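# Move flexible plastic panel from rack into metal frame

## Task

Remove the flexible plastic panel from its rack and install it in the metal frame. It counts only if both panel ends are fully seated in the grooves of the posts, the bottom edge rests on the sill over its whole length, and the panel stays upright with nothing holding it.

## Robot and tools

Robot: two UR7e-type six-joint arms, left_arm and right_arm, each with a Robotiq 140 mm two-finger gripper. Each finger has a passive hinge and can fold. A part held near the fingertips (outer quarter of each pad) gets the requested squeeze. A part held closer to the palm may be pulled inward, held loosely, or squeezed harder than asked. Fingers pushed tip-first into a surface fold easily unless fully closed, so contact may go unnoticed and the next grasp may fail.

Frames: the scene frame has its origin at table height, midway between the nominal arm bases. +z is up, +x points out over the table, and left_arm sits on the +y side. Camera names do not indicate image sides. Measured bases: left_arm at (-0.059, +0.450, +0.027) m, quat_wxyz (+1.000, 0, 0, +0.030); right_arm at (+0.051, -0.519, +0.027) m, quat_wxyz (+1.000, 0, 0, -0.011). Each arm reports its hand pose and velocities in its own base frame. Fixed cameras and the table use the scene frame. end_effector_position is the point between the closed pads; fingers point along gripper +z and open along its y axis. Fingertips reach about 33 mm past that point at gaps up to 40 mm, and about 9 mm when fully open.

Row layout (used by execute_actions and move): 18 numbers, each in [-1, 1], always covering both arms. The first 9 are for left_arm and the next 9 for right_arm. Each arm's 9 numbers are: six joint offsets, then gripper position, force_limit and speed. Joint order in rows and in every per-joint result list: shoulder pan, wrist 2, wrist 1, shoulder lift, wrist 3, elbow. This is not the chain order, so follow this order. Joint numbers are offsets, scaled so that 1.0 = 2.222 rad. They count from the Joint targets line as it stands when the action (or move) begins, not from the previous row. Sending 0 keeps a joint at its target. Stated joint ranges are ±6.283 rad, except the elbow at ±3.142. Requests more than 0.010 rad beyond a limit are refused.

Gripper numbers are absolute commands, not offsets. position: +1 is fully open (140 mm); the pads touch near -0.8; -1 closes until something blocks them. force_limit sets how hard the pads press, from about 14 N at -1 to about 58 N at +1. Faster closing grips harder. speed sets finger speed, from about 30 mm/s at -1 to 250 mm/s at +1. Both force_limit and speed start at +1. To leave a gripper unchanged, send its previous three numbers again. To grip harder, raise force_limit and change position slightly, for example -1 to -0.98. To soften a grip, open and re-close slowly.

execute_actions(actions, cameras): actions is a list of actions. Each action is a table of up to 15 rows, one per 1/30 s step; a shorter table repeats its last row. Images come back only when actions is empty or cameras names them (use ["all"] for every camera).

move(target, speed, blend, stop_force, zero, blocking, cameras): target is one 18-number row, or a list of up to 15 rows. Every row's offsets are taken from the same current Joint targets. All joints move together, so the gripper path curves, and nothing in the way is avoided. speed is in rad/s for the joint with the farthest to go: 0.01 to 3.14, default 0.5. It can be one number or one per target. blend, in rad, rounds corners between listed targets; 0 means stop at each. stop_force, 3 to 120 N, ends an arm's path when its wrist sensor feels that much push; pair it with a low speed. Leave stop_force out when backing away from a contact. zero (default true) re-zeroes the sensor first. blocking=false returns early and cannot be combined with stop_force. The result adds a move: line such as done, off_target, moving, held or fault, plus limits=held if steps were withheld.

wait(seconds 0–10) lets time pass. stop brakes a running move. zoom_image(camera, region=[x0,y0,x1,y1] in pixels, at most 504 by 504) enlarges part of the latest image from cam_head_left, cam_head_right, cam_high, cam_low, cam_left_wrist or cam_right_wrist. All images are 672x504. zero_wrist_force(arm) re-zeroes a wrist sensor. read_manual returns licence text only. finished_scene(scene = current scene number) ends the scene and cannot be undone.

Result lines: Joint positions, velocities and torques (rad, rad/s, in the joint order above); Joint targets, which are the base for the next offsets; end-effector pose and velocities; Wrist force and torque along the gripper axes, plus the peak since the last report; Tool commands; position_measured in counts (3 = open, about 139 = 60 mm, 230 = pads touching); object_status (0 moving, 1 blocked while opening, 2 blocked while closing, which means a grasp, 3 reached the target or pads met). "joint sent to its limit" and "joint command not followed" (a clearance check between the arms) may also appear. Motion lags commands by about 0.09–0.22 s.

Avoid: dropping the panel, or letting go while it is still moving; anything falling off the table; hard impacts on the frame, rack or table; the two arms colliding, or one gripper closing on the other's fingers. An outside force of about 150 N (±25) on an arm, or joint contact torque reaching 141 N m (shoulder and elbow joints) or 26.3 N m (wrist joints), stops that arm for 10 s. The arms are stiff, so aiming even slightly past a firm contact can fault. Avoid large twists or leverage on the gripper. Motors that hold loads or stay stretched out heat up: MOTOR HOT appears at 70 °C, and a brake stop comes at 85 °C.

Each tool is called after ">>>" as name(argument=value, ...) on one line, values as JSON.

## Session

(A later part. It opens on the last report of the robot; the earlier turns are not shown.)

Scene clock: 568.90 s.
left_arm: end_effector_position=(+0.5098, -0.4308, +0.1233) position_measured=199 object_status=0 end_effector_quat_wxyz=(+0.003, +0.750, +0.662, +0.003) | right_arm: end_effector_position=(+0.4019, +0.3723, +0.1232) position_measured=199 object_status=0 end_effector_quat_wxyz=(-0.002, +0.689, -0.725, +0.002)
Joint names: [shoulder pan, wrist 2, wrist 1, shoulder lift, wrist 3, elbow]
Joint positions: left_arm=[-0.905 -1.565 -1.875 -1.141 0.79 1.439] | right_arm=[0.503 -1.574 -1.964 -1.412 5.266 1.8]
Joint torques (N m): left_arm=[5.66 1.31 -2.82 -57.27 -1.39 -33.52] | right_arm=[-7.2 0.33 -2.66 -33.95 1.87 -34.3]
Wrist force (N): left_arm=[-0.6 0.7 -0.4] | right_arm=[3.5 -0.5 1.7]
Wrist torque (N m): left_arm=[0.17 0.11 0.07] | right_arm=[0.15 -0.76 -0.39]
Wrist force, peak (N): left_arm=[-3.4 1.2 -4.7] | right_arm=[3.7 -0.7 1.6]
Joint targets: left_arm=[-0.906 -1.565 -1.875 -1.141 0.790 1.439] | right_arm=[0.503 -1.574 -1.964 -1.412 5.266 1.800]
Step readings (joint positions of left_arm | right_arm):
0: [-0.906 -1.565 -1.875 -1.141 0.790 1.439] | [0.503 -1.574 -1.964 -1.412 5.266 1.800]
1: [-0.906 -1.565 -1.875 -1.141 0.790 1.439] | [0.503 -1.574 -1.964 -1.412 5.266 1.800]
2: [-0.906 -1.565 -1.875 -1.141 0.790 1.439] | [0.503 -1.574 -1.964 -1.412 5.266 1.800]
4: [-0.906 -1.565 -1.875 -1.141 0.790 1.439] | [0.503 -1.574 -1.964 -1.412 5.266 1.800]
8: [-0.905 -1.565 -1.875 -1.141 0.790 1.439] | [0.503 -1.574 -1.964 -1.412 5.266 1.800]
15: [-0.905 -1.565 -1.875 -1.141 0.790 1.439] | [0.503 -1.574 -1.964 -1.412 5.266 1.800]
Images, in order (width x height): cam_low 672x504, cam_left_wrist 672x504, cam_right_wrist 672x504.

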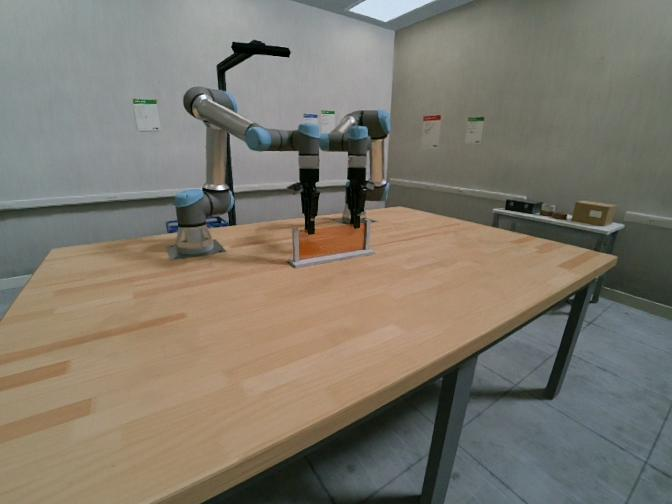

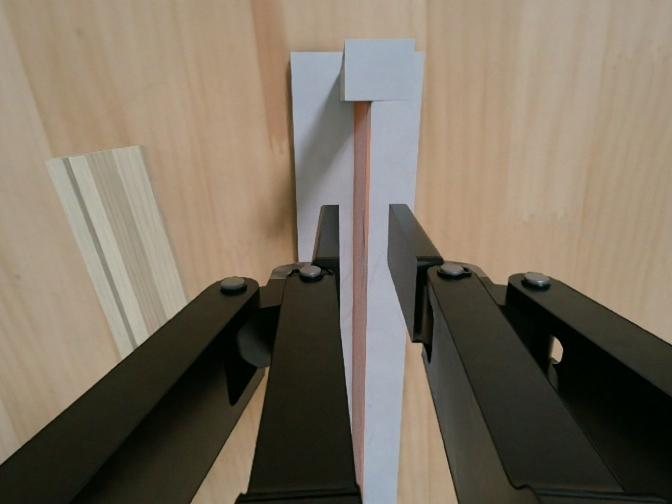

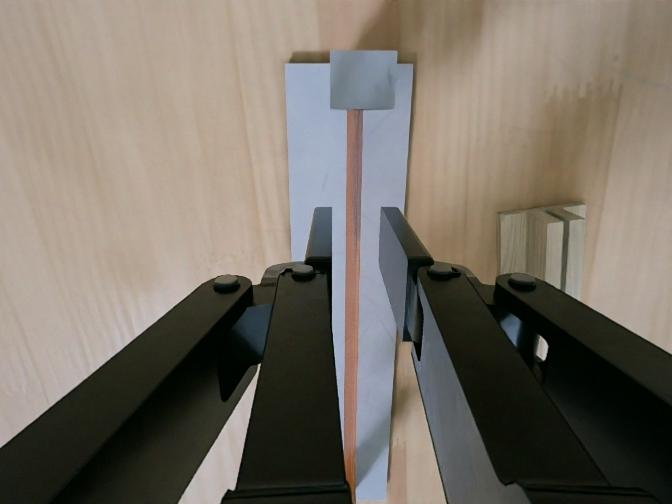

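>>> move(target=[[0,0,0.0318289,-0.0083417,0,-0.0234872,-0.55,1,-1,0,0,0.0347799,-0.0111027,0,-0.0236773,-0.55,1,-1],[0,0,0.1311228,-0.0198861,0,-0.1112366,-0.55,1,-1,0,0,0.1379706,-0.029736,0,-0.1082348,-0.55,1,-1]], speed=[0.1, 0.3], blend=0.01, cameras=["cam_low", "cam_left_wrist", "cam_right_wrist", "cam_head_left"])

>>> zoom_image(camera="cam_low", region=[270, 200, 400, 280])

Scene clock: 578.13 s.
left_arm: end_effector_position=(+0.5098, -0.4308, +0.2432) position_measured=199 object_status=3 end_effector_quat_wxyz=(+0.003, +0.750, +0.662, +0.003) | right_arm: end_effector_position=(+0.4019, +0.3723, +0.2431) position_measured=199 object_status=3 end_effector_quat_wxyz=(-0.002, +0.689, -0.725, +0.002)
Joint names: [shoulder pan, wrist 2, wrist 1, shoulder lift, wrist 3, elbow]
Joint positions: left_arm=[-0.906 -1.565 -1.584 -1.185 0.79 1.192] | right_arm=[0.503 -1.574 -1.658 -1.478 5.266 1.56]
Joint torques (N m): left_arm=[-2.26 -0.35 -1.42 -59.11 -1.27 -39.05] | right_arm=[9.33 1.71 -1.82 -36.14 2.01 -39.34]
Wrist force (N): left_arm=[-0.5 0.5 -0.8] | right_arm=[3.3 -0.8 1.8]
Wrist torque (N m): left_arm=[0.13 0.07 0.04] | right_arm=[0.08 -0.71 -0.39]
Wrist force, peak (N): left_arm=[-0.5 0.5 -1.7] | right_arm=[3.7 -0.6 2.3]
Joint targets: left_arm=[-0.906 -1.565 -1.583 -1.185 0.790 1.192] | right_arm=[0.503 -1.574 -1.657 -1.478 5.266 1.559]
move: done
Images, in order (width x height): cam_head_left 672x504, cam_low 672x504, cam_left_wrist 672x504, cam_right_wrist 672x504.

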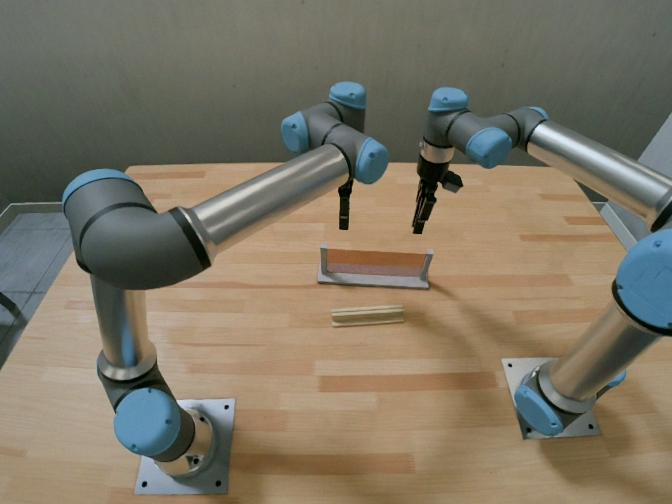

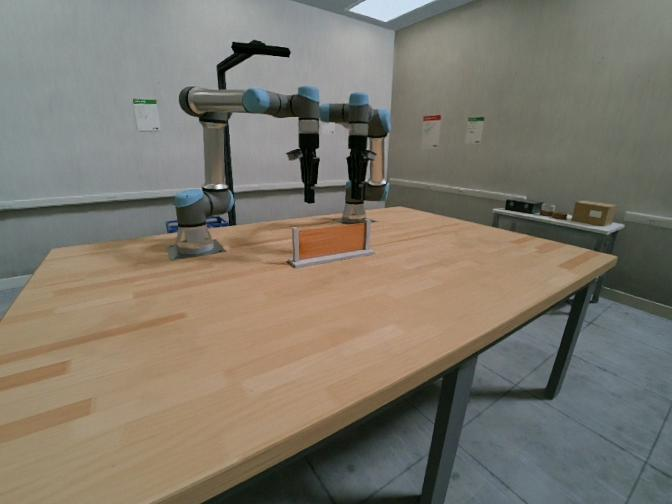

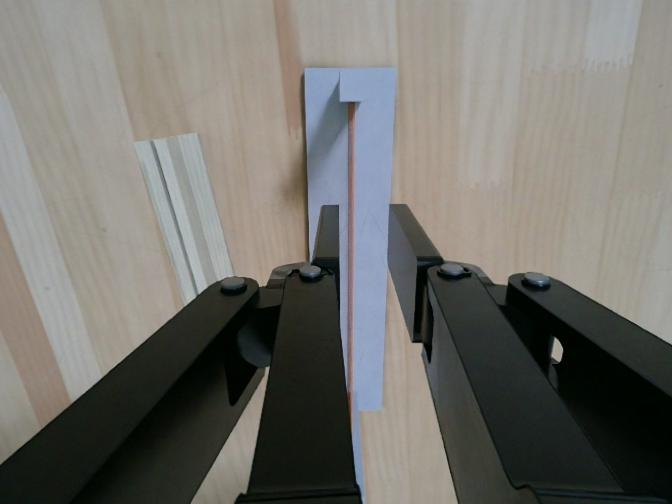

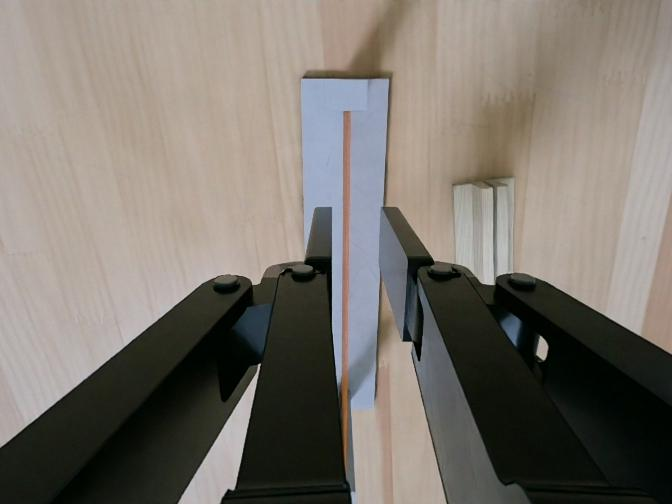

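Scaled by 3.877 from the camera's 672x504 image, which has a finer 960x720 frame.

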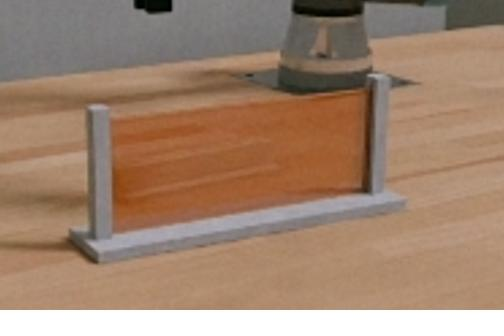

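>>> finished_scene(scene=2)

The scene is finished: the task was done.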